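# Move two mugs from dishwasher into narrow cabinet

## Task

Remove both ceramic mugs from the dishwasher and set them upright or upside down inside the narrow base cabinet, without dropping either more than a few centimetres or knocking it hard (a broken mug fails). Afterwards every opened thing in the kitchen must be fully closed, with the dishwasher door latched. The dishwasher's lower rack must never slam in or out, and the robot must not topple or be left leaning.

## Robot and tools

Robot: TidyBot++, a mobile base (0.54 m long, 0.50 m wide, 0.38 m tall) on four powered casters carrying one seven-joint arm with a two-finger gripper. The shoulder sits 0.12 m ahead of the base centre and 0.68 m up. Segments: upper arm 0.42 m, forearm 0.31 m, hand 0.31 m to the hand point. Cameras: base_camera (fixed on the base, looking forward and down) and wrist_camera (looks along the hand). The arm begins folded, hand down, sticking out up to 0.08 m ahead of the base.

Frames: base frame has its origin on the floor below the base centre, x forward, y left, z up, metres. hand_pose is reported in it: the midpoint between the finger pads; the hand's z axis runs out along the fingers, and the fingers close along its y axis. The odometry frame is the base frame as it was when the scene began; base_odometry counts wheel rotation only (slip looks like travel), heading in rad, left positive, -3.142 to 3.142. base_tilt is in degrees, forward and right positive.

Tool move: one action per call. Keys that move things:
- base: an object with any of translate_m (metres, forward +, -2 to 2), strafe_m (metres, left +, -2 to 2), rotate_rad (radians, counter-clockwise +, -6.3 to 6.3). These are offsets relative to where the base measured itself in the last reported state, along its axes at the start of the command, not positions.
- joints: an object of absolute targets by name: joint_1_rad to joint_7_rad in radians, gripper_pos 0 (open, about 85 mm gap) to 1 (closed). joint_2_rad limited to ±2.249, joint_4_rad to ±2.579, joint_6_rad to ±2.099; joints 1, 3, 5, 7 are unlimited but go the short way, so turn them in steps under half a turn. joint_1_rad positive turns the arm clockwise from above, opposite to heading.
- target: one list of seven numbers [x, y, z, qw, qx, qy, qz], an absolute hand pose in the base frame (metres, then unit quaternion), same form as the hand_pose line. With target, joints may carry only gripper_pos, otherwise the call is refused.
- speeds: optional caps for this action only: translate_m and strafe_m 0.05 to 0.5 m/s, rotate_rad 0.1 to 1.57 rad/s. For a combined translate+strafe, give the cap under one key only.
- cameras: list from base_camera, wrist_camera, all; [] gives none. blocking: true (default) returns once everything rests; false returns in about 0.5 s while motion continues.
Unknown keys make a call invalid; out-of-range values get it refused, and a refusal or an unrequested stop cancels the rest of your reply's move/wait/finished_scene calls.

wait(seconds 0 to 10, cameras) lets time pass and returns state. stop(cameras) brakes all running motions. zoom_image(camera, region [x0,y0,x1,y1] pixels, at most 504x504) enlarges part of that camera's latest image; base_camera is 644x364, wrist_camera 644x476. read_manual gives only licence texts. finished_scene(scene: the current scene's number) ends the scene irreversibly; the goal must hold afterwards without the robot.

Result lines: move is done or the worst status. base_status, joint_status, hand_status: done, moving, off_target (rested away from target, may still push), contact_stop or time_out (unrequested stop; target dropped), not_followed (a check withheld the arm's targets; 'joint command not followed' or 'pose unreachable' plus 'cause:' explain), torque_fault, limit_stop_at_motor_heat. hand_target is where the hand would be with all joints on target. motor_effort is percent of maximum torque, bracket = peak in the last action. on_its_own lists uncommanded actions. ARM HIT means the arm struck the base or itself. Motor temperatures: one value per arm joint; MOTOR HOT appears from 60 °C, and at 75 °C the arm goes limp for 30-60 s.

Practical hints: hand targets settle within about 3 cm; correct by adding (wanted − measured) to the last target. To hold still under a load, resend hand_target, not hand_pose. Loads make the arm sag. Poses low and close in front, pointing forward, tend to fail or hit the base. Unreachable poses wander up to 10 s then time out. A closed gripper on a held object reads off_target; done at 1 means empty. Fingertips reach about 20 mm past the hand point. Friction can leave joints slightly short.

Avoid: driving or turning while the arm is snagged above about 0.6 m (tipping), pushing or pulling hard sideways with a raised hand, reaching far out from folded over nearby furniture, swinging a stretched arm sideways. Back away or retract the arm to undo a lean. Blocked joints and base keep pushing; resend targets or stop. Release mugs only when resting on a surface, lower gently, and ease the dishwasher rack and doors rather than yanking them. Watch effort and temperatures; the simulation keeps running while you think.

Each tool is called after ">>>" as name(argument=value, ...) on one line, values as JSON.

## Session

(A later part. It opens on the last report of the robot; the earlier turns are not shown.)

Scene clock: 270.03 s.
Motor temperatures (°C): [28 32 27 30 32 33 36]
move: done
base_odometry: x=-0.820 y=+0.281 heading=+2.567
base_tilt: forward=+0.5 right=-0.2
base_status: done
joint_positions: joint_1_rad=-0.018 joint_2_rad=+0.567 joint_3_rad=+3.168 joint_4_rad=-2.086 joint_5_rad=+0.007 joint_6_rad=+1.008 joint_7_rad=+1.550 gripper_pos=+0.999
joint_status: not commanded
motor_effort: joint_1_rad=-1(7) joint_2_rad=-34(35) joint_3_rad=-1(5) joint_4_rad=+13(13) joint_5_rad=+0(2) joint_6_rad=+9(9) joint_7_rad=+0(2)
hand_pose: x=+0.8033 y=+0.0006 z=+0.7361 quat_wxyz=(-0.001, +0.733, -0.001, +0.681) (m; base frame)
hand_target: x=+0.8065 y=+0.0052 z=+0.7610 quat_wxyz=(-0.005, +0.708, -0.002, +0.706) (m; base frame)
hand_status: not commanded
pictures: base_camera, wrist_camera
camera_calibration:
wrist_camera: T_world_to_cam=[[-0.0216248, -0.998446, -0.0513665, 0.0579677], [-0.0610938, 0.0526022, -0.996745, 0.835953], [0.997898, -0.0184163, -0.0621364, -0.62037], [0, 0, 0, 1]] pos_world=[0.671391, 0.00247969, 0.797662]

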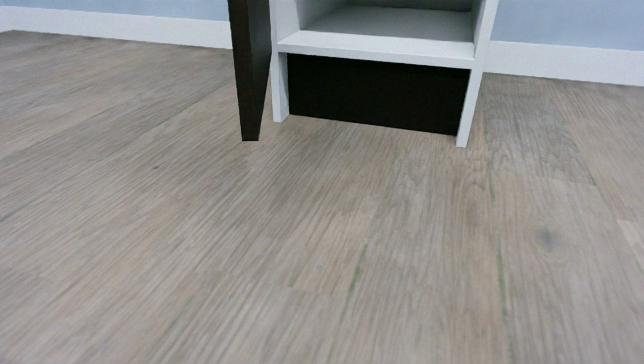

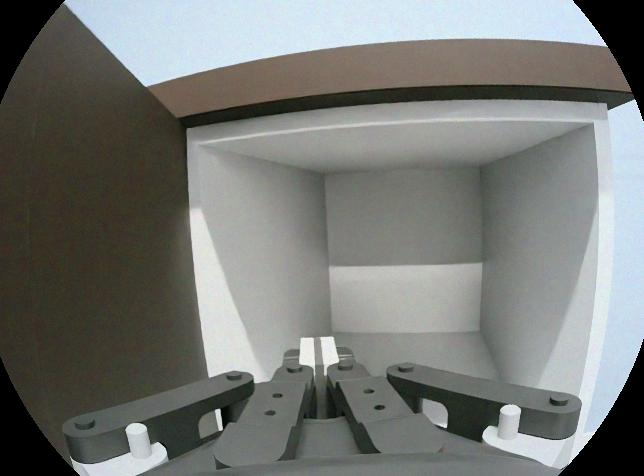

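>>> move(base={"rotate_rad": 0.25}, speeds={"rotate_rad": 0.2}, cameras=["wrist_camera", "base_camera"])

Scene clock: 275.10 s.
Motor temperatures (°C): [28 32 27 30 32 33 36]
move: done
base_odometry: x=-0.820 y=+0.281 heading=+2.817
base_tilt: forward=+0.4 right=-0.2
base_status: done
joint_positions: joint_1_rad=-0.018 joint_2_rad=+0.567 joint_3_rad=+3.167 joint_4_rad=-2.086 joint_5_rad=+0.005 joint_6_rad=+1.008 joint_7_rad=+1.550 gripper_pos=+0.999
joint_status: not commanded
motor_effort: joint_1_rad=-1(7) joint_2_rad=-34(35) joint_3_rad=-1(6) joint_4_rad=+13(14) joint_5_rad=+0(3) joint_6_rad=+9(9) joint_7_rad=+0(1)
hand_pose: x=+0.8033 y=+0.0013 z=+0.7361 quat_wxyz=(-0.002, +0.733, -0.002, +0.681) (m; base frame)
hand_target: x=+0.8065 y=+0.0052 z=+0.7610 quat_wxyz=(-0.005, +0.708, -0.002, +0.706) (m; base frame)
hand_status: not commanded
pictures: base_camera, wrist_camera
camera_calibration:
wrist_camera: T_world_to_cam=[[-0.0215231, -0.998364, -0.0529755, 0.0597856], [-0.061052, 0.0542014, -0.996662, 0.835822], [0.997903, -0.018217, -0.0621187, -0.620377], [0, 0, 0, 1]] pos_world=[0.671391, 0.00308363, 0.797662]

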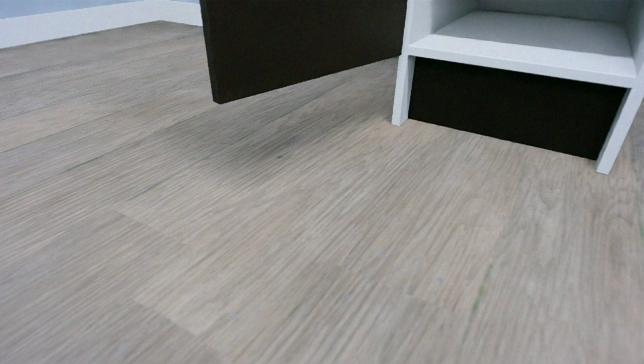

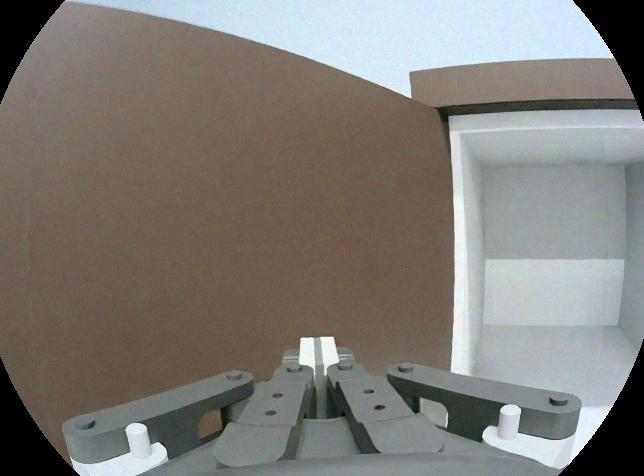

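>>> move(base={"rotate_rad": -0.5}, speeds={"rotate_rad": 0.8}, cameras=[])

>>> move(base={"translate_m": -0.25, "strafe_m": -0.05}, cameras=["wrist_camera", "base_camera"])

Scene clock: 290.60 s.
Motor temperatures (°C): [28 32 27 30 32 33 36]
move: done
base_odometry: x=-0.820 y=+0.282 heading=+2.319
base_tilt: forward=+0.5 right=-0.1
base_status: done
joint_positions: joint_1_rad=-0.015 joint_2_rad=+0.567 joint_3_rad=+3.165 joint_4_rad=-2.086 joint_5_rad=+0.005 joint_6_rad=+1.008 joint_7_rad=+1.550 gripper_pos=+0.999
joint_status: not commanded
motor_effort: joint_1_rad=+0(5) joint_2_rad=-34(35) joint_3_rad=+0(4) joint_4_rad=+13(13) joint_5_rad=+0(2) joint_6_rad=+9(9) joint_7_rad=+0(1)
hand_pose: x=+0.8032 y=+0.0000 z=+0.7361 quat_wxyz=(-0.002, +0.733, -0.003, +0.681) (m; base frame)
hand_target: x=+0.8065 y=+0.0052 z=+0.7610 quat_wxyz=(-0.005, +0.708, -0.002, +0.706) (m; base frame)
hand_status: not commanded
pictures: none
No camera images: "cameras" was empty.

Scene clock: 292.27 s.
Motor temperatures (°C): [28 32 27 30 32 33 36]
move: done
base_odometry: x=-0.613 y=+0.132 heading=+2.318
base_tilt: forward=+0.5 right=-0.1
base_status: done
joint_positions: joint_1_rad=-0.015 joint_2_rad=+0.564 joint_3_rad=+3.165 joint_4_rad=-2.086 joint_5_rad=+0.005 joint_6_rad=+1.009 joint_7_rad=+1.550 gripper_pos=+0.999
joint_status: not commanded
motor_effort: joint_1_rad=-1(2) joint_2_rad=-34(37) joint_3_rad=-1(2) joint_4_rad=+13(15) joint_5_rad=+0(1) joint_6_rad=+9(10) joint_7_rad=+0(1)
hand_pose: x=+0.8031 y=+0.0000 z=+0.7382 quat_wxyz=(-0.002, +0.732, -0.003, +0.682) (m; base frame)
hand_target: x=+0.8065 y=+0.0052 z=+0.7610 quat_wxyz=(-0.005, +0.708, -0.002, +0.706) (m; base frame)
hand_status: not commanded
pictures: base_camera, wrist_camera
camera_calibration:
wrist_camera: T_world_to_cam=[[-0.0230216, -0.998262, -0.0542473, 0.0607937], [-0.0577238, 0.0554985, -0.996789, 0.835418], [0.998067, -0.0198164, -0.0589011, -0.62258], [0, 0, 0, 1]] pos_world=[0.670999, 0.0019864, 0.799363]

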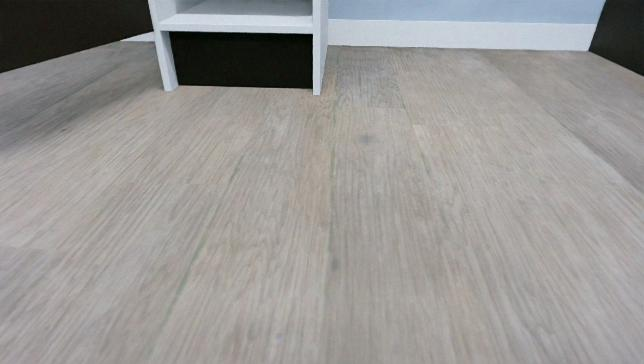

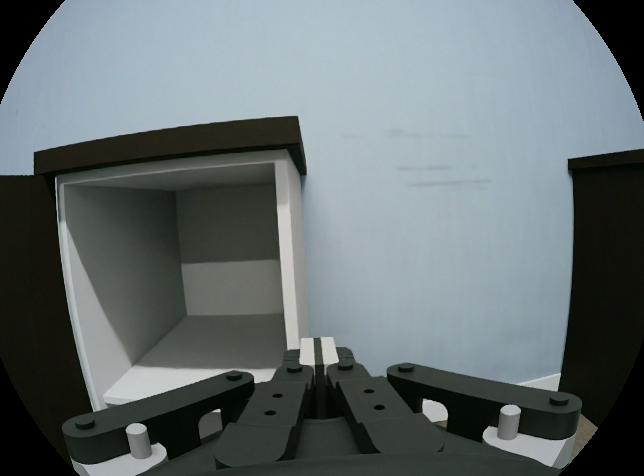

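>>> move(base={"rotate_rad": 1.57}, cameras=[])

>>> move(base={"translate_m": 0.31}, speeds={"translate_m": 0.3}, joints={"joint_2_rad": 0.35, "joint_4_rad": -1.7, "joint_6_rad": -0.6, "gripper_pos": 0.0}, cameras=["wrist_camera", "base_camera"])

Scene clock: 304.40 s.
Motor temperatures (°C): [28 32 27 29 32 33 36]
move: done
base_odometry: x=-0.613 y=+0.132 heading=-2.395
base_tilt: forward=+0.5 right=-0.1
base_status: done
joint_positions: joint_1_rad=-0.028 joint_2_rad=+0.564 joint_3_rad=+3.159 joint_4_rad=-2.086 joint_5_rad=+0.005 joint_6_rad=+1.009 joint_7_rad=+1.550 gripper_pos=+0.999
joint_status: not commanded
motor_effort: joint_1_rad=+0(4) joint_2_rad=-34(36) joint_3_rad=-1(5) joint_4_rad=+13(13) joint_5_rad=+0(2) joint_6_rad=+9(9) joint_7_rad=+0(1)
hand_pose: x=+0.8029 y=+0.0126 z=+0.7382 quat_wxyz=(-0.009, +0.732, +0.003, +0.682) (m; base frame)
hand_target: x=+0.8065 y=+0.0052 z=+0.7610 quat_wxyz=(-0.005, +0.708, -0.002, +0.706) (m; base frame)
hand_status: not commanded
pictures: none
No camera images: "cameras" was empty.

Scene clock: 306.77 s.
Motor temperatures (°C): [28 32 27 29 32 33 36]
move: done
base_odometry: x=-0.841 y=-0.079 heading=-2.394
base_tilt: forward=+0.5 right=-0.2
base_status: done
joint_positions: joint_1_rad=-0.028 joint_2_rad=+0.357 joint_3_rad=+3.159 joint_4_rad=-1.728 joint_5_rad=+0.005 joint_6_rad=-0.533 joint_7_rad=+1.550 gripper_pos=+0.000
joint_status: all done
motor_effort: joint_1_rad=+0(1) joint_2_rad=-31(36) joint_3_rad=-2(2) joint_4_rad=+17(17) joint_5_rad=+0(1) joint_6_rad=+5(9) joint_7_rad=-1(1)
hand_pose: x=+0.6955 y=+0.0075 z=+0.6517 quat_wxyz=(+0.000, +0.966, -0.002, +0.259) (m; base frame)
hand_target: x=+0.6894 y=+0.0027 z=+0.6576 quat_wxyz=(+0.000, +0.970, -0.008, +0.243) (m; base frame)
hand_status: not commanded
pictures: base_camera, wrist_camera
camera_calibration:
wrist_camera: T_world_to_cam=[[-0.055043, -0.998437, -0.00972889, 0.054309], [-0.858609, 0.0523035, -0.509955, 0.982367], [0.509667, -0.0197162, -0.860146, 0.341642], [0, 0, 0, 1]] pos_world=[0.672335, 0.00957866, 0.795354]

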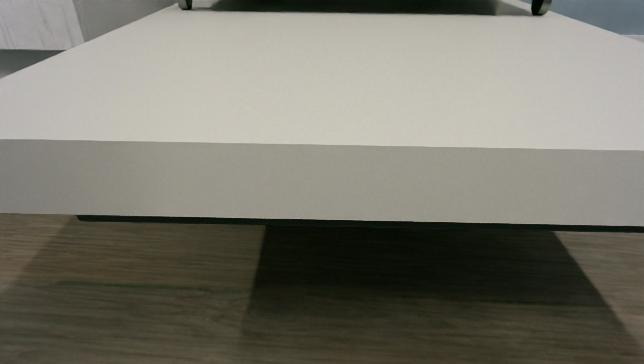

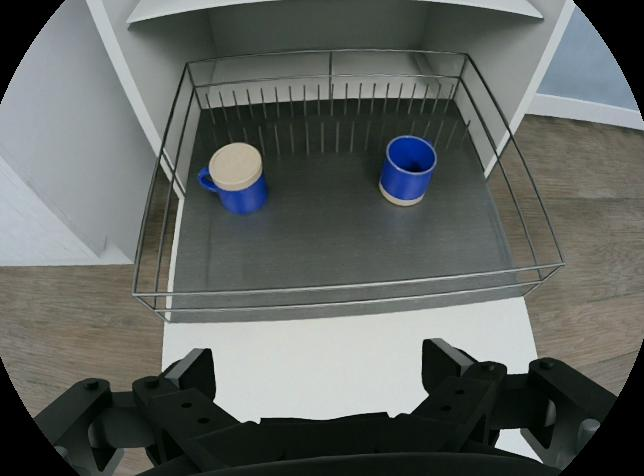

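>>> zoom_image(camera="wrist_camera", region=[180, 40, 480, 240])

Scaled by 1.680.

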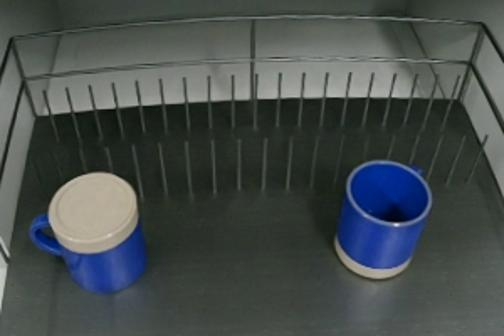

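>>> move(base={"strafe_m": -0.162}, speeds={"strafe_m": 0.2}, cameras=["wrist_camera"])

>>> move(joints={"joint_2_rad": 0.993, "joint_4_rad": -1.445, "joint_6_rad": 0.167, "joint_7_rad": 1.57}, cameras=["wrist_camera"])

Scene clock: 449.07 s.
Motor temperatures (°C): [27 33 26 30 32 32 36]
move: done
base_odometry: x=-0.951 y=+0.040 heading=-2.394
base_tilt: forward=+0.5 right=-0.1
base_status: done
joint_positions: joint_1_rad=-0.021 joint_2_rad=+0.357 joint_3_rad=+3.158 joint_4_rad=-1.728 joint_5_rad=+0.005 joint_6_rad=-0.538 joint_7_rad=+1.550 gripper_pos=+0.000
joint_status: not commanded
motor_effort: joint_1_rad=+0(3) joint_2_rad=-31(33) joint_3_rad=-1(4) joint_4_rad=+17(17) joint_5_rad=+0(1) joint_6_rad=+5(5) joint_7_rad=+0(1)
hand_pose: x=+0.6944 y=+0.0034 z=+0.6512 quat_wxyz=(+0.001, +0.966, -0.005, +0.257) (m; base frame)
hand_target: x=+0.6894 y=+0.0027 z=+0.6576 quat_wxyz=(+0.000, +0.970, -0.008, +0.243) (m; base frame)
hand_status: not commanded
pictures: wrist_camera
camera_calibration:
wrist_camera: T_world_to_cam=[[-0.0621637, -0.998021, -0.00948436, 0.0549845], [-0.860322, 0.0583992, -0.506395, 0.980222], [0.505947, -0.0233198, -0.862249, 0.345678], [0, 0, 0, 1]] pos_world=[0.67183, 0.00569261, 0.794962]

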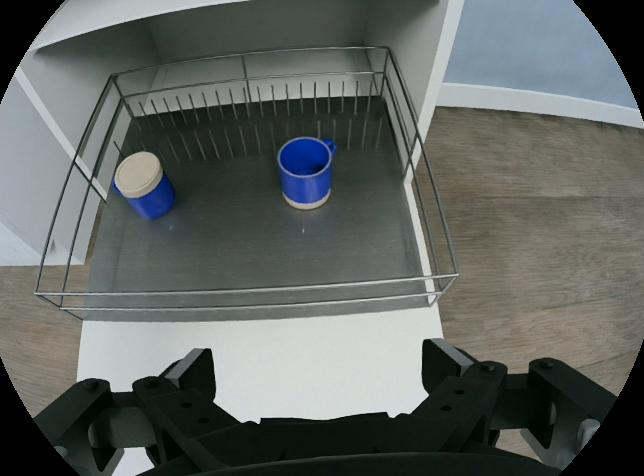

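Scene clock: 451.30 s.
Motor temperatures (°C): [27 33 26 30 32 32 36]
move: done
base_odometry: x=-0.951 y=+0.040 heading=-2.394
base_tilt: forward=+0.5 right=-0.2
base_status: not commanded
joint_positions: joint_1_rad=-0.021 joint_2_rad=+0.993 joint_3_rad=+3.158 joint_4_rad=-1.475 joint_5_rad=+0.005 joint_6_rad=+0.099 joint_7_rad=+1.550 gripper_pos=+0.000
joint_status: all done
motor_effort: joint_1_rad=-1(1) joint_2_rad=-46(49) joint_3_rad=-2(2) joint_4_rad=+14(17) joint_5_rad=+0(1) joint_6_rad=+6(7) joint_7_rad=+0(2)
hand_pose: x=+0.8851 y=+0.0072 z=+0.4429 quat_wxyz=(+0.001, +0.926, +0.001, +0.377) (m; base frame)
hand_target: x=+0.9130 y=+0.0060 z=+0.4712 quat_wxyz=(+0.005, +0.907, +0.007, +0.422) (m; base frame)
hand_status: not commanded
pictures: wrist_camera
camera_calibration:
wrist_camera: T_world_to_cam=[[-0.0469725, -0.998709, -0.0193547, 0.0595611], [-0.706206, 0.046906, -0.706451, 0.990829], [0.706446, -0.0195154, -0.707497, -0.176413], [0, 0, 0, 1]] pos_world=[0.827153, 0.00956558, 0.576313]

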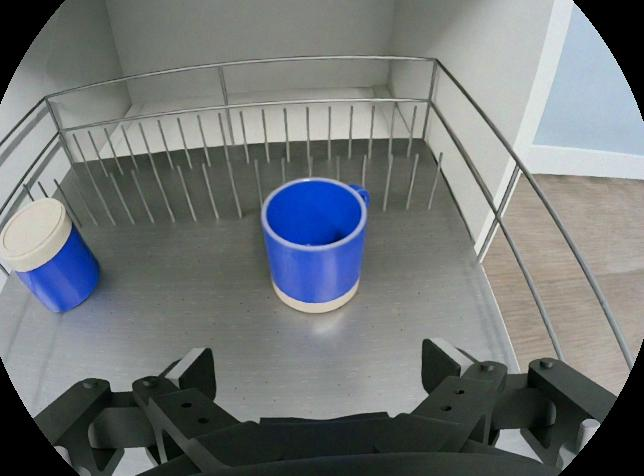

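>>> move()

Scene clock: 484.47 s.
Motor temperatures (°C): [27 33 26 30 32 33 36]
base_odometry: x=-0.951 y=+0.040 heading=-2.394
base_tilt: forward=+0.4 right=-0.1
base_status: not commanded
joint_positions: joint_1_rad=-0.021 joint_2_rad=+0.993 joint_3_rad=+3.158 joint_4_rad=-1.474 joint_5_rad=+0.005 joint_6_rad=+0.102 joint_7_rad=+1.550 gripper_pos=+0.000
joint_status: all done
motor_effort: joint_1_rad=+0(1) joint_2_rad=-46(49) joint_3_rad=-1(2) joint_4_rad=+14(17) joint_5_rad=+1(1) joint_6_rad=+6(7) joint_7_rad=+0(2)
hand_pose: x=+0.8858 y=+0.0072 z=+0.4435 quat_wxyz=(+0.001, +0.926, +0.001, +0.378) (m; base frame)
hand_target: x=+0.9130 y=+0.0060 z=+0.4712 quat_wxyz=(+0.005, +0.907, +0.007, +0.422) (m; base frame)
hand_status: not commanded
pictures: base_camera, wrist_camera
camera_calibration:
wrist_camera: T_world_to_cam=[[-0.0469142, -0.998709, -0.0194841, 0.0596114], [-0.704204, 0.0469012, -0.708446, 0.99089], [0.708446, -0.0195154, -0.705496, -0.179087], [0, 0, 0, 1]] pos_world=[0.827459, 0.00956557, 0.576809]

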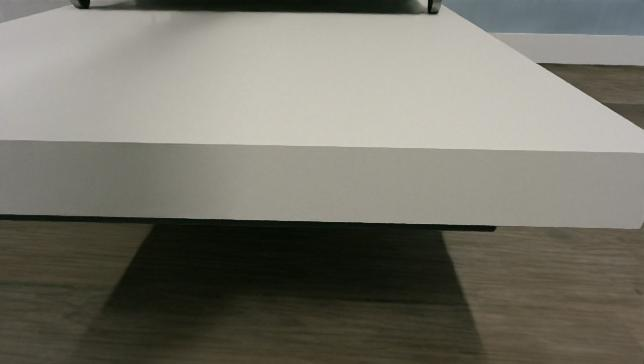

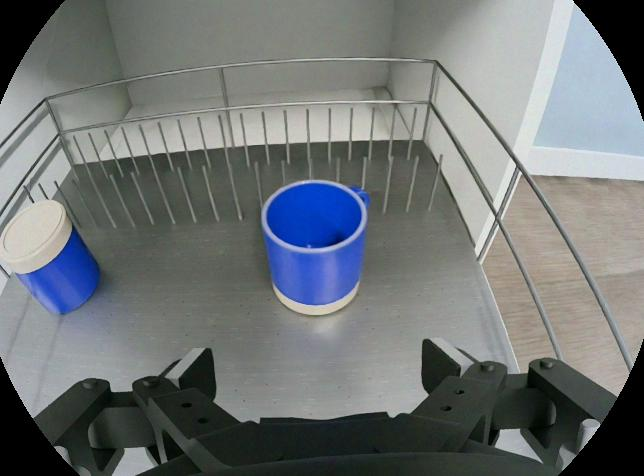

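>>> zoom_image(camera="wrist_camera", region=[240, 160, 400, 330])

Scaled by 2.965.

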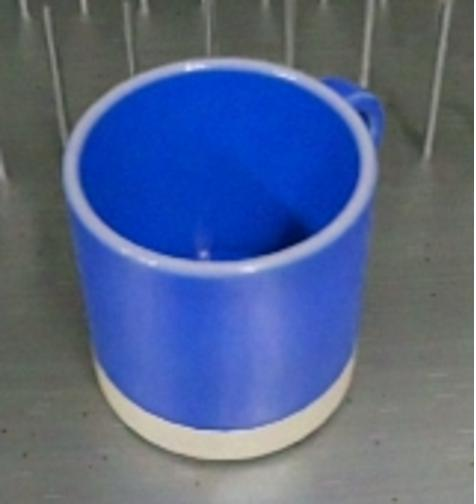

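>>> move(base={"translate_m": 0.06}, speeds={"translate_m": 0.2}, cameras=["wrist_camera"])

>>> zoom_image(camera="wrist_camera", region=[220, 160, 420, 360])

Scene clock: 524.20 s.
Motor temperatures (°C): [27 34 26 30 32 33 36]
move: done
base_odometry: x=-0.995 y=-0.001 heading=-2.395
base_tilt: forward=+0.5 right=-0.1
base_status: done
joint_positions: joint_1_rad=-0.021 joint_2_rad=+0.994 joint_3_rad=+3.158 joint_4_rad=-1.462 joint_5_rad=+0.005 joint_6_rad=+0.108 joint_7_rad=+1.550 gripper_pos=+0.000
joint_status: not commanded
motor_effort: joint_1_rad=+0(2) joint_2_rad=-46(49) joint_3_rad=-1(2) joint_4_rad=+14(15) joint_5_rad=+0(1) joint_6_rad=+6(7) joint_7_rad=+0(1)
hand_pose: x=+0.8926 y=+0.0074 z=+0.4496 quat_wxyz=(+0.001, +0.922, +0.001, +0.387) (m; base frame)
hand_target: x=+0.9130 y=+0.0060 z=+0.4712 quat_wxyz=(+0.005, +0.907, +0.007, +0.422) (m; base frame)
hand_status: not commanded
pictures: wrist_camera
camera_calibration:
wrist_camera: T_world_to_cam=[[-0.0462723, -0.998716, -0.0205972, 0.0601299], [-0.691476, 0.0469044, -0.720875, 0.994172], [0.720916, -0.0191141, -0.692759, -0.196505], [0, 0, 0, 1]] pos_world=[0.831893, 0.00966568, 0.581782]

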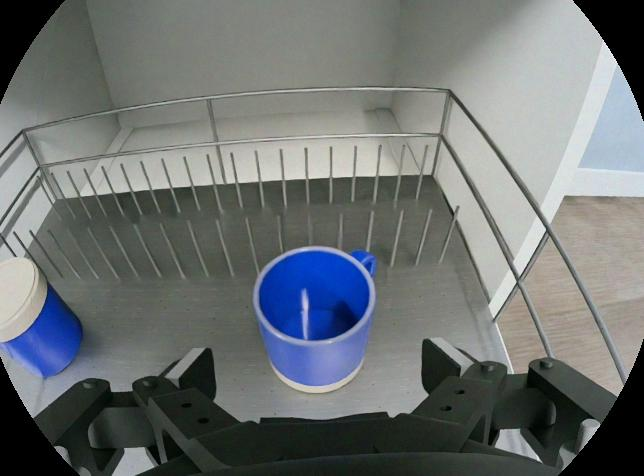

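Scaled by 2.520.

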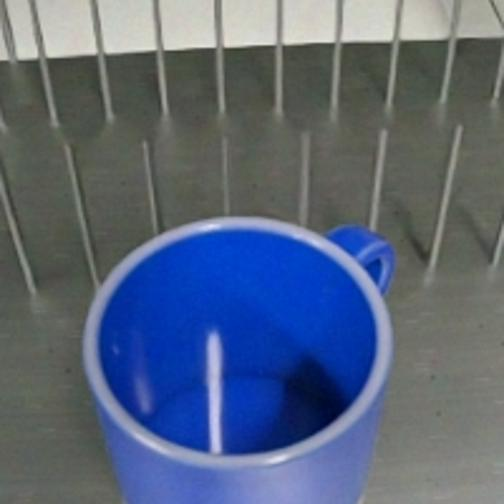

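>>> move(joints={"joint_2_rad": 1.12, "joint_4_rad": -1.293, "joint_6_rad": 0.02}, cameras=["wrist_camera"])

>>> zoom_image(camera="wrist_camera", region=[160, 180, 480, 430])

Scene clock: 571.17 s.
Motor temperatures (°C): [27 35 26 30 32 33 36]
move: done
base_odometry: x=-0.995 y=-0.001 heading=-2.395
base_tilt: forward=+0.5 right=-0.2
base_status: not commanded
joint_positions: joint_1_rad=-0.021 joint_2_rad=+1.121 joint_3_rad=+3.158 joint_4_rad=-1.320 joint_5_rad=+0.005 joint_6_rad=+0.074 joint_7_rad=+1.550 gripper_pos=+0.000
joint_status: all done
motor_effort: joint_1_rad=+0(1) joint_2_rad=-49(52) joint_3_rad=-1(2) joint_4_rad=+14(15) joint_5_rad=+1(1) joint_6_rad=+6(7) joint_7_rad=+0(1)
hand_pose: x=+0.9181 y=+0.0081 z=+0.4015 quat_wxyz=(+0.001, +0.926, +0.002, +0.377) (m; base frame)
hand_target: x=+0.9190 y=+0.0063 z=+0.4024 quat_wxyz=(+0.005, +0.931, +0.008, +0.366) (m; base frame)
hand_status: not commanded
pictures: wrist_camera
camera_calibration:
wrist_camera: T_world_to_cam=[[-0.0451863, -0.998813, -0.0181934, 0.0591425], [-0.705683, 0.0448051, -0.70711, 0.984694], [0.707086, -0.0191129, -0.70687, -0.229818], [0, 0, 0, 1]] pos_world=[0.860055, 0.0105606, 0.534912]

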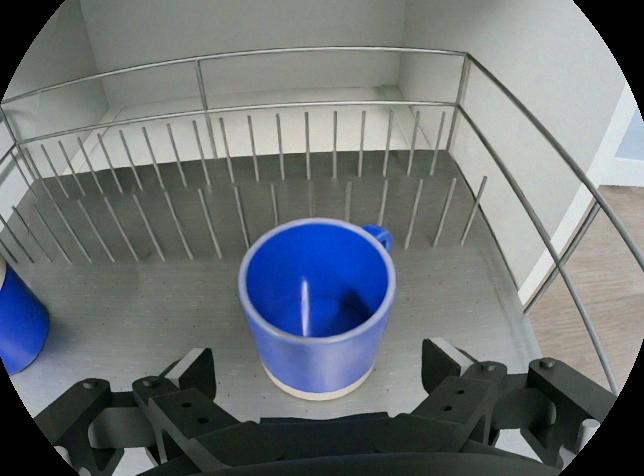

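Scaled by 1.575.

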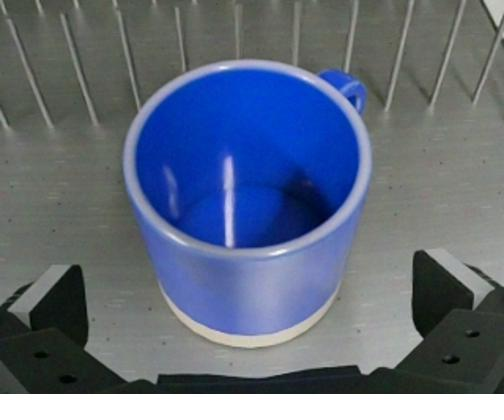

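>>> move(joints={"joint_2_rad": 1.217, "joint_4_rad": -1.143, "joint_6_rad": -0.032}, cameras=["wrist_camera"])

>>> zoom_image(camera="wrist_camera", region=[160, 180, 480, 430])

Scene clock: 591.87 s.
Motor temperatures (°C): [27 35 26 30 32 33 36]
move: done
base_odometry: x=-0.995 y=-0.001 heading=-2.395
base_tilt: forward=+0.5 right=-0.1
base_status: not commanded
joint_positions: joint_1_rad=-0.021 joint_2_rad=+1.212 joint_3_rad=+3.158 joint_4_rad=-1.171 joint_5_rad=+0.005 joint_6_rad=+0.031 joint_7_rad=+1.550 gripper_pos=+0.000
joint_status: all done
motor_effort: joint_1_rad=+0(1) joint_2_rad=-51(52) joint_3_rad=-2(2) joint_4_rad=+15(16) joint_5_rad=+0(1) joint_6_rad=+6(7) joint_7_rad=+0(1)
hand_pose: x=+0.9501 y=+0.0092 z=+0.3817 quat_wxyz=(+0.001, +0.923, +0.002, +0.384) (m; base frame)
hand_target: x=+0.9473 y=+0.0074 z=+0.3765 quat_wxyz=(+0.005, +0.930, +0.009, +0.366) (m; base frame)
hand_status: not commanded
pictures: wrist_camera
camera_calibration:
wrist_camera: T_world_to_cam=[[-0.0434276, -0.998888, -0.0183609, 0.0596353], [-0.694891, 0.0434052, -0.717804, 0.987026], [0.717803, -0.0184137, -0.696003, -0.280743], [0, 0, 0, 1]] pos_world=[0.889984, 0.0115573, 0.514188]

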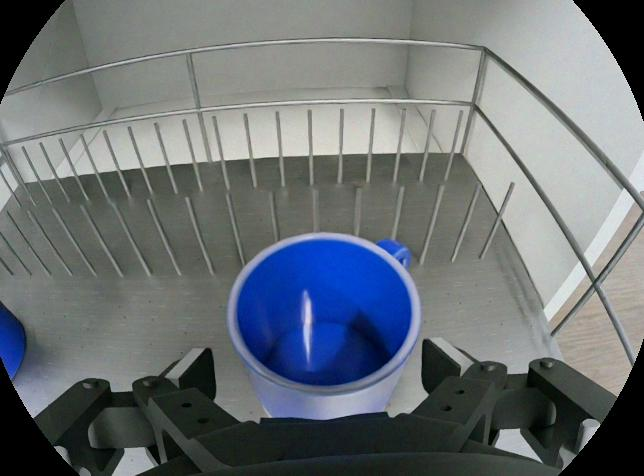

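Scaled by 1.575.

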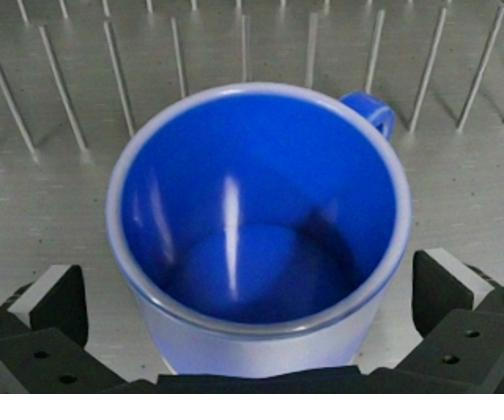

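>>> move(base={"strafe_m": -0.004}, cameras=["wrist_camera"])

>>> zoom_image(camera="wrist_camera", region=[160, 180, 480, 430])

Scene clock: 600.50 s.
Motor temperatures (°C): [27 35 26 30 32 33 36]
move: done
base_odometry: x=-0.998 y=+0.002 heading=-2.394
base_tilt: forward=+0.5 right=-0.1
base_status: done
joint_positions: joint_1_rad=-0.020 joint_2_rad=+1.212 joint_3_rad=+3.158 joint_4_rad=-1.171 joint_5_rad=+0.005 joint_6_rad=+0.030 joint_7_rad=+1.550 gripper_pos=+0.000
joint_status: not commanded
motor_effort: joint_1_rad=+0(5) joint_2_rad=-51(52) joint_3_rad=-1(4) joint_4_rad=+15(15) joint_5_rad=+0(1) joint_6_rad=+6(7) joint_7_rad=+0(0)
hand_pose: x=+0.9500 y=+0.0087 z=+0.3815 quat_wxyz=(+0.001, +0.923, +0.002, +0.384) (m; base frame)
hand_target: x=+0.9473 y=+0.0074 z=+0.3765 quat_wxyz=(+0.005, +0.930, +0.009, +0.366) (m; base frame)
hand_status: not commanded
pictures: wrist_camera
camera_calibration:
wrist_camera: T_world_to_cam=[[-0.0440013, -0.998863, -0.0183509, 0.0597399], [-0.695214, 0.0438062, -0.717467, 0.987081], [0.717455, -0.0188117, -0.696351, -0.280327], [0, 0, 0, 1]] pos_world=[0.889983, 0.0111582, 0.514089]

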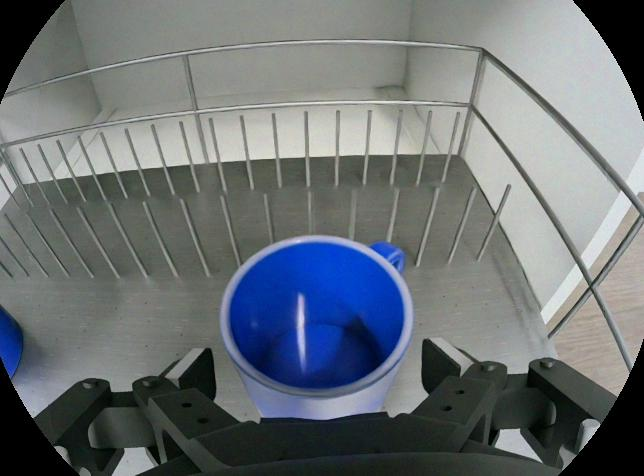

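Scaled by 1.575.

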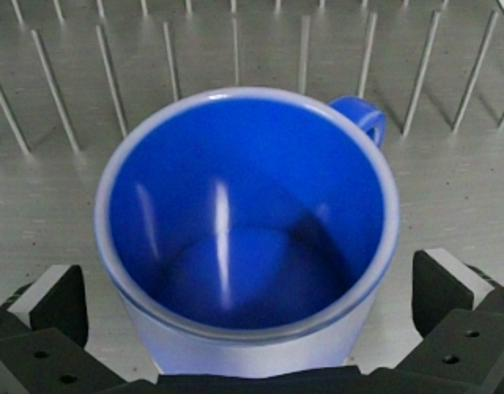

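>>> move(joints={"joint_2_rad": 1.275, "joint_4_rad": -1.055, "joint_6_rad": -0.068}, cameras=["wrist_camera"])

>>> zoom_image(camera="wrist_camera", region=[160, 220, 480, 470])

Scene clock: 606.80 s.
Motor temperatures (°C): [27 35 26 30 32 32 36]
move: done
base_odometry: x=-0.998 y=+0.002 heading=-2.394
base_tilt: forward=+0.5 right=-0.1
base_status: not commanded
joint_positions: joint_1_rad=-0.020 joint_2_rad=+1.269 joint_3_rad=+3.158 joint_4_rad=-1.081 joint_5_rad=+0.005 joint_6_rad=-0.005 joint_7_rad=+1.550 gripper_pos=+0.000
joint_status: all done
motor_effort: joint_1_rad=-1(1) joint_2_rad=-52(53) joint_3_rad=-2(2) joint_4_rad=+15(16) joint_5_rad=+0(1) joint_6_rad=+6(7) joint_7_rad=+0(1)
hand_pose: x=+0.9648 y=+0.0093 z=+0.3661 quat_wxyz=(+0.001, +0.924, +0.003, +0.383) (m; base frame)
hand_target: x=+0.9603 y=+0.0080 z=+0.3588 quat_wxyz=(+0.005, +0.932, +0.010, +0.363) (m; base frame)
hand_status: not commanded
pictures: wrist_camera
camera_calibration:
wrist_camera: T_world_to_cam=[[-0.0432613, -0.998906, -0.0177683, 0.0597547], [-0.696483, 0.042905, -0.716289, 0.987006], [0.716268, -0.0186123, -0.697577, -0.300113], [0, 0, 0, 1]] pos_world=[0.904979, 0.0117561, 0.498692]

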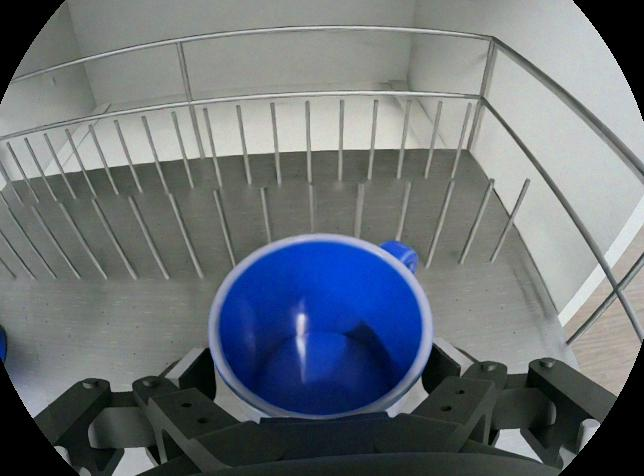

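Scaled by 1.575.

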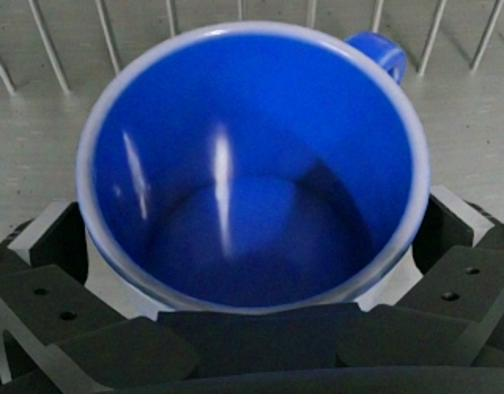

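>>> move(base={"strafe_m": -0.0015}, joints={"joint_2_rad": 1.333, "joint_4_rad": -0.965, "joint_6_rad": -0.102}, cameras=["wrist_camera"])

>>> zoom_image(camera="wrist_camera", region=[160, 220, 480, 470])

Scene clock: 615.77 s.
Motor temperatures (°C): [27 35 26 30 32 32 36]
move: done
base_odometry: x=-0.999 y=+0.003 heading=-2.394
base_tilt: forward=+0.5 right=-0.1
base_status: done
joint_positions: joint_1_rad=-0.020 joint_2_rad=+1.319 joint_3_rad=+3.158 joint_4_rad=-0.992 joint_5_rad=+0.005 joint_6_rad=-0.037 joint_7_rad=+1.550 gripper_pos=+0.000
joint_status: all done
motor_effort: joint_1_rad=-1(7) joint_2_rad=-52(54) joint_3_rad=-2(5) joint_4_rad=+15(16) joint_5_rad=+1(1) joint_6_rad=+6(7) joint_7_rad=+0(1)
hand_pose: x=+0.9807 y=+0.0097 z=+0.3566 quat_wxyz=(+0.001, +0.922, +0.003, +0.387) (m; base frame)
hand_target: x=+0.9731 y=+0.0087 z=+0.3423 quat_wxyz=(+0.005, +0.932, +0.010, +0.362) (m; base frame)
hand_status: not commanded
pictures: wrist_camera
camera_calibration:
wrist_camera: T_world_to_cam=[[-0.0426382, -0.998931, -0.01787, 0.060099], [-0.691123, 0.0424066, -0.721492, 0.987895], [0.721478, -0.0184128, -0.692192, -0.325129], [0, 0, 0, 1]] pos_world=[0.919894, 0.0121549, 0.48878]

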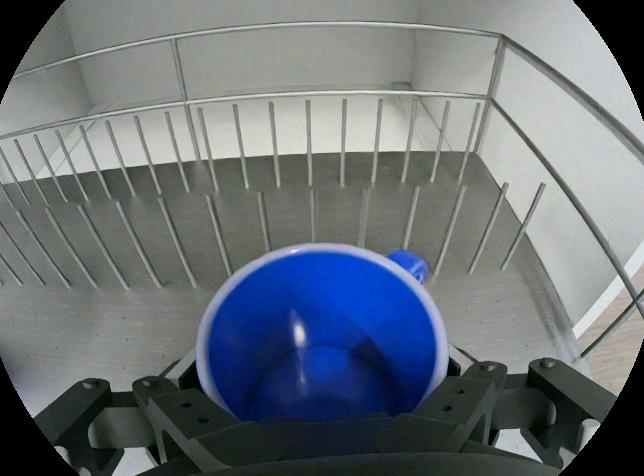

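Scaled by 1.575.

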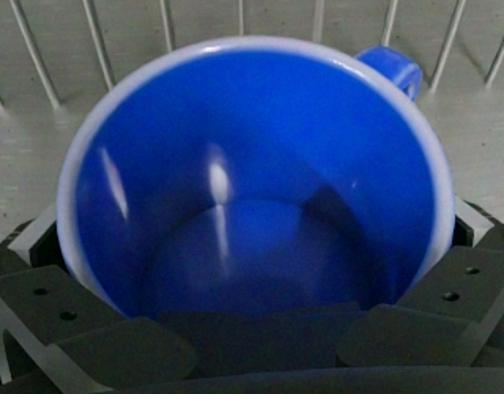

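>>> move(joints={"gripper_pos": 0.3}, cameras=["wrist_camera"])

Scene clock: 630.80 s.
Motor temperatures (°C): [27 36 26 30 32 32 36]
move: off_target
base_odometry: x=-0.999 y=+0.003 heading=-2.394
base_tilt: forward=+0.5 right=-0.1
base_status: not commanded
joint_positions: joint_1_rad=-0.020 joint_2_rad=+1.318 joint_3_rad=+3.158 joint_4_rad=-0.990 joint_5_rad=+0.005 joint_6_rad=-0.038 joint_7_rad=+1.550 gripper_pos=+0.108
joint_status: gripper_pos off_target (ended at +0.108, target +0.300)
motor_effort: joint_1_rad=+0(4) joint_2_rad=-51(55) joint_3_rad=-1(4) joint_4_rad=+15(16) joint_5_rad=+0(0) joint_6_rad=+6(7) joint_7_rad=+0(1)
hand_pose: x=+0.9816 y=+0.0096 z=+0.3576 quat_wxyz=(+0.001, +0.922, +0.003, +0.388) (m; base frame)
hand_target: x=+0.9731 y=+0.0087 z=+0.3423 quat_wxyz=(+0.005, +0.932, +0.010, +0.362) (m; base frame)
hand_status: not commanded
pictures: wrist_camera
camera_calibration:
wrist_camera: T_world_to_cam=[[-0.0426792, -0.998927, -0.0180025, 0.060148], [-0.690045, 0.0425033, -0.722518, 0.988542], [0.722507, -0.0184139, -0.691118, -0.32649], [0, 0, 0, 1]] pos_world=[0.920597, 0.0120551, 0.489678]

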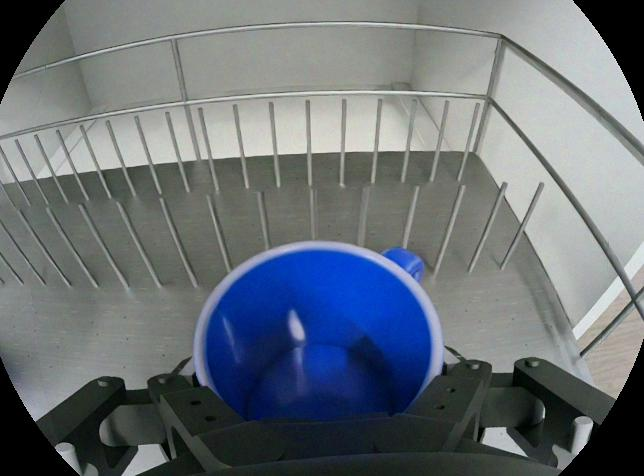

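>>> move(joints={"gripper_pos": 0.5}, cameras=[])

>>> move(joints={"joint_2_rad": 1.165, "joint_4_rad": -1.055, "joint_6_rad": -0.195})

Scene clock: 649.97 s.
Motor temperatures (°C): [27 36 26 30 32 32 36]
move: off_target
base_odometry: x=-0.999 y=+0.003 heading=-2.394
base_tilt: forward=+0.5 right=-0.1
base_status: not commanded
joint_positions: joint_1_rad=-0.020 joint_2_rad=+1.318 joint_3_rad=+3.158 joint_4_rad=-0.990 joint_5_rad=+0.005 joint_6_rad=-0.038 joint_7_rad=+1.550 gripper_pos=+0.108
joint_status: gripper_pos off_target (ended at +0.108, target +0.500)
motor_effort: joint_1_rad=+0(0) joint_2_rad=-51(51) joint_3_rad=-2(3) joint_4_rad=+15(15) joint_5_rad=+0(0) joint_6_rad=+6(6) joint_7_rad=+0(1)
hand_pose: x=+0.9816 y=+0.0096 z=+0.3576 quat_wxyz=(+0.001, +0.922, +0.003, +0.388) (m; base frame)
hand_target: x=+0.9731 y=+0.0087 z=+0.3423 quat_wxyz=(+0.005, +0.932, +0.010, +0.362) (m; base frame)
hand_status: not commanded
pictures: none
No camera images: "cameras" was empty.

Scene clock: 651.37 s.
Motor temperatures (°C): [27 36 26 30 32 32 36]
move: done
base_odometry: x=-0.999 y=+0.003 heading=-2.394
base_tilt: forward=+0.5 right=-0.1
base_status: not commanded
joint_positions: joint_1_rad=-0.020 joint_2_rad=+1.190 joint_3_rad=+3.158 joint_4_rad=-1.050 joint_5_rad=+0.005 joint_6_rad=-0.147 joint_7_rad=+1.550 gripper_pos=+0.108
joint_status: all done
motor_effort: joint_1_rad=-1(1) joint_2_rad=-57(60) joint_3_rad=-1(2) joint_4_rad=+19(20) joint_5_rad=+0(1) joint_6_rad=+7(9) joint_7_rad=+0(1)
hand_pose: x=+0.9693 y=+0.0086 z=+0.4163 quat_wxyz=(+0.002, +0.930, +0.001, +0.368) (m; base frame)
hand_target: x=+0.9629 y=+0.0078 z=+0.4250 quat_wxyz=(+0.006, +0.935, +0.009, +0.355) (m; base frame)
hand_status: not commanded
pictures: base_camera, wrist_camera
camera_calibration:
wrist_camera: T_world_to_cam=[[-0.046498, -0.998792, -0.0158768, 0.0625805], [-0.719319, 0.0445073, -0.693253, 1.03862], [0.693122, -0.0208144, -0.72052, -0.236331], [0, 0, 0, 1]] pos_world=[0.913818, 0.0113594, 0.550742]

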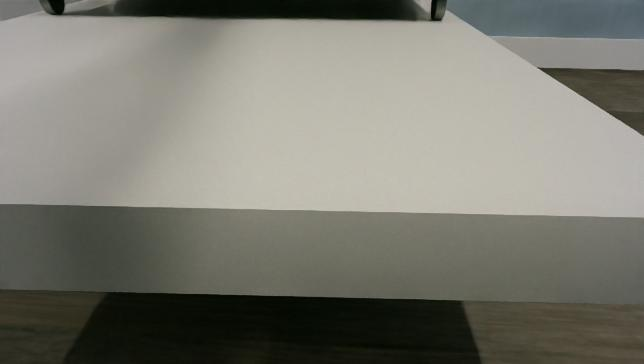

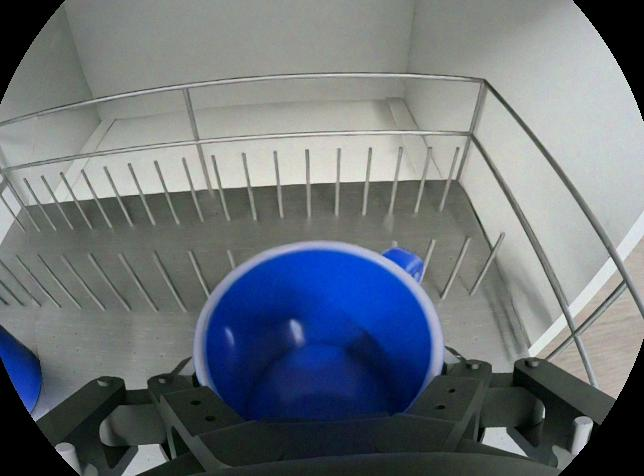

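>>> move(joints={"joint_2_rad": 0.99, "joint_4_rad": -1.16, "joint_6_rad": -0.255})

Scene clock: 657.80 s.
Motor temperatures (°C): [27 36 26 30 32 32 36]
move: done
base_odometry: x=-0.999 y=+0.003 heading=-2.394
base_tilt: forward=+0.5 right=-0.1
base_status: not commanded
joint_positions: joint_1_rad=-0.020 joint_2_rad=+1.013 joint_3_rad=+3.158 joint_4_rad=-1.153 joint_5_rad=+0.005 joint_6_rad=-0.208 joint_7_rad=+1.550 gripper_pos=+0.108
joint_status: all done
motor_effort: joint_1_rad=+0(1) joint_2_rad=-55(60) joint_3_rad=-2(2) joint_4_rad=+20(20) joint_5_rad=+1(1) joint_6_rad=+8(9) joint_7_rad=+0(1)
hand_pose: x=+0.9524 y=+0.0077 z=+0.5039 quat_wxyz=(+0.002, +0.927, +0.000, +0.374) (m; base frame)
hand_target: x=+0.9431 y=+0.0069 z=+0.5099 quat_wxyz=(+0.005, +0.933, +0.007, +0.360) (m; base frame)
hand_status: not commanded
pictures: base_camera, wrist_camera
camera_calibration:
wrist_camera: T_world_to_cam=[[-0.0490471, -0.998638, -0.0178158, 0.0656227], [-0.70994, 0.0474036, -0.702665, 1.08318], [0.702552, -0.0218156, -0.711298, -0.175119], [0, 0, 0, 1]] pos_world=[0.895243, 0.0103662, 0.637722]

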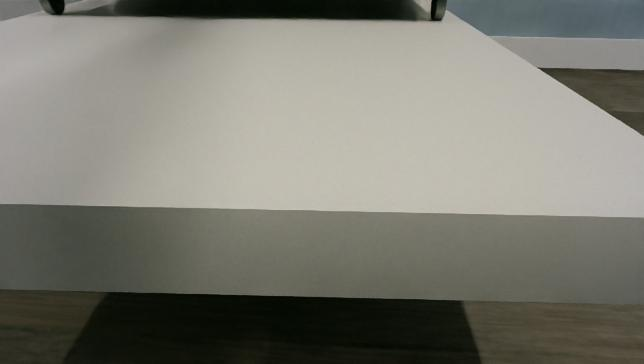

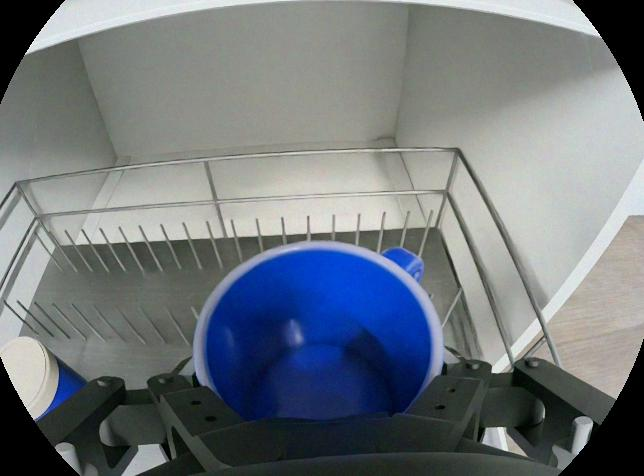

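>>> move(base={"translate_m": -0.45}, speeds={"translate_m": 0.2}, joints={"joint_2_rad": 0.42, "joint_4_rad": -2.01, "joint_6_rad": 0.15})

Scene clock: 690.83 s.
Motor temperatures (°C): [27 37 26 30 32 32 36]
move: done
base_odometry: x=-0.669 y=+0.310 heading=-2.394
base_tilt: forward=+0.5 right=-0.2
base_status: done
joint_positions: joint_1_rad=-0.021 joint_2_rad=+0.443 joint_3_rad=+3.158 joint_4_rad=-2.007 joint_5_rad=+0.005 joint_6_rad=+0.074 joint_7_rad=+1.550 gripper_pos=+0.108
joint_status: all done
motor_effort: joint_1_rad=+0(2) joint_2_rad=-34(57) joint_3_rad=-1(2) joint_4_rad=+16(19) joint_5_rad=+0(1) joint_6_rad=+8(9) joint_7_rad=+0(1)
hand_pose: x=+0.7159 y=+0.0041 z=+0.5954 quat_wxyz=(-0.001, +0.928, -0.004, +0.374) (m; base frame)
hand_target: x=+0.7323 y=+0.0029 z=+0.6251 quat_wxyz=(+0.003, +0.909, +0.003, +0.418) (m; base frame)
hand_status: not commanded
pictures: base_camera, wrist_camera
camera_calibration:
wrist_camera: T_world_to_cam=[[-0.0536575, -0.998227, -0.0257565, 0.0601119], [-0.710745, 0.0562969, -0.701194, 0.979258], [0.7014, -0.019318, -0.712506, 0.0575811], [0, 0, 0, 1]] pos_world=[0.658841, 0.00598846, 0.729224]

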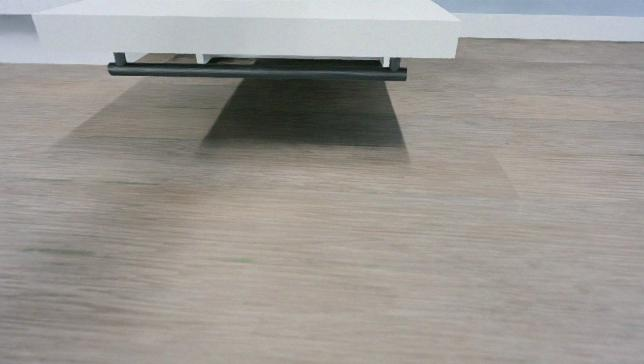

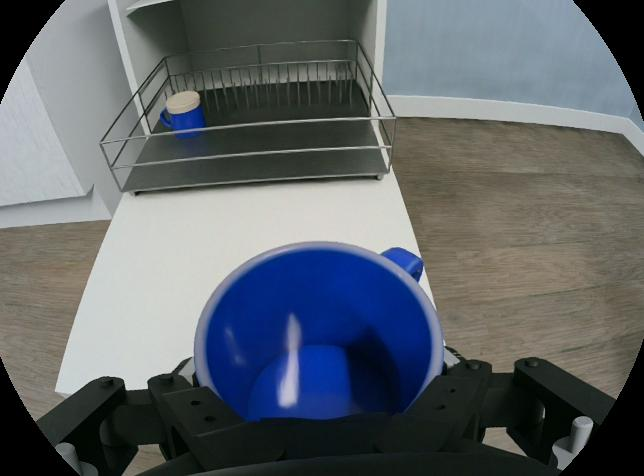

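>>> move(base={"rotate_rad": -1.571}, speeds={"rotate_rad": 0.7})

Scene clock: 701.20 s.
Motor temperatures (°C): [27 37 26 30 32 32 36]
move: done
base_odometry: x=-0.669 y=+0.310 heading=+2.319
base_tilt: forward=+0.5 right=-0.2
base_status: done
joint_positions: joint_1_rad=-0.016 joint_2_rad=+0.443 joint_3_rad=+3.160 joint_4_rad=-2.007 joint_5_rad=+0.005 joint_6_rad=+0.075 joint_7_rad=+1.550 gripper_pos=+0.108
joint_status: not commanded
motor_effort: joint_1_rad=+0(4) joint_2_rad=-34(35) joint_3_rad=-1(4) joint_4_rad=+16(16) joint_5_rad=+0(1) joint_6_rad=+8(8) joint_7_rad=+0(1)
hand_pose: x=+0.7161 y=+0.0005 z=+0.5955 quat_wxyz=(+0.000, +0.927, -0.006, +0.374) (m; base frame)
hand_target: x=+0.7323 y=+0.0029 z=+0.6251 quat_wxyz=(+0.003, +0.909, +0.003, +0.418) (m; base frame)
hand_status: not commanded
pictures: base_camera, wrist_camera
camera_calibration:
wrist_camera: T_world_to_cam=[[-0.0595746, -0.997906, -0.0251914, 0.0603199], [-0.709915, 0.060096, -0.701719, 0.979411], [0.701763, -0.0239209, -0.712008, 0.0569272], [0, 0, 0, 1]] pos_world=[0.658943, 0.00269659, 0.729323]

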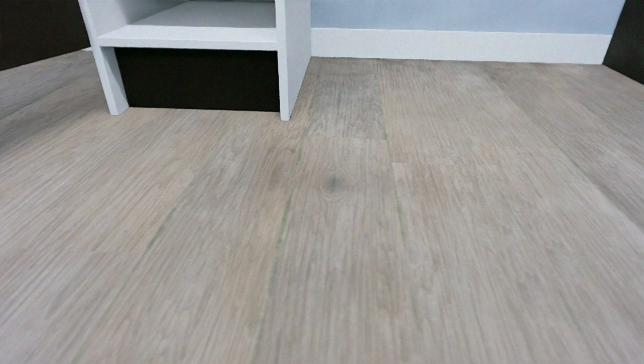

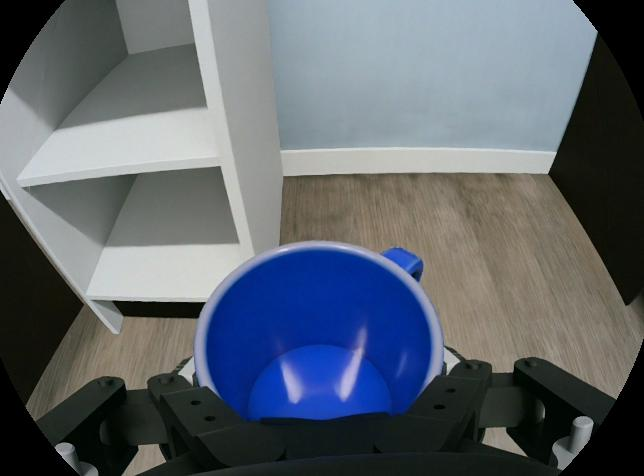

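>>> move(base={"translate_m": 0.12, "strafe_m": 0.19}, speeds={"translate_m": 0.2})

Scene clock: 720.70 s.
Motor temperatures (°C): [27 36 26 29 32 32 36]
move: done
base_odometry: x=-0.890 y=+0.268 heading=+2.318
base_tilt: forward=+0.5 right=-0.2
base_status: done
joint_positions: joint_1_rad=-0.017 joint_2_rad=+0.443 joint_3_rad=+3.160 joint_4_rad=-2.007 joint_5_rad=+0.005 joint_6_rad=+0.076 joint_7_rad=+1.550 gripper_pos=+0.108
joint_status: not commanded
motor_effort: joint_1_rad=-1(3) joint_2_rad=-34(36) joint_3_rad=-2(3) joint_4_rad=+16(17) joint_5_rad=+0(1) joint_6_rad=+8(9) joint_7_rad=+0(1)
hand_pose: x=+0.7164 y=+0.0012 z=+0.5960 quat_wxyz=(+0.000, +0.927, -0.006, +0.375) (m; base frame)
hand_target: x=+0.7323 y=+0.0029 z=+0.6251 quat_wxyz=(+0.003, +0.909, +0.003, +0.418) (m; base frame)
hand_status: not commanded
pictures: base_camera, wrist_camera
camera_calibration:
wrist_camera: T_world_to_cam=[[-0.0583368, -0.997975, -0.0253566, 0.0603378], [-0.708962, 0.059298, -0.702749, 0.979848], [0.702829, -0.0230193, -0.710986, 0.0557034], [0, 0, 0, 1]] pos_world=[0.659045, 0.00339486, 0.729721]

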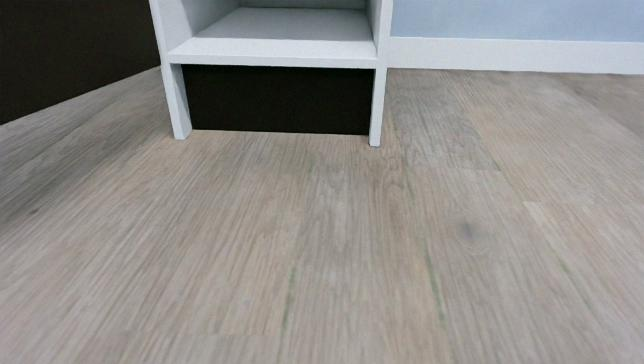

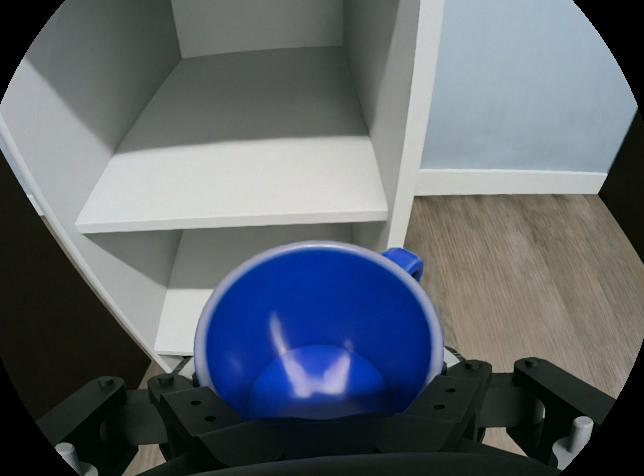

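>>> zoom_image(camera="wrist_camera", region=[40, 140, 440, 380])

Scaled by 1.260.

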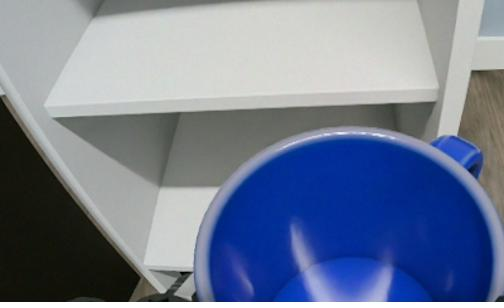

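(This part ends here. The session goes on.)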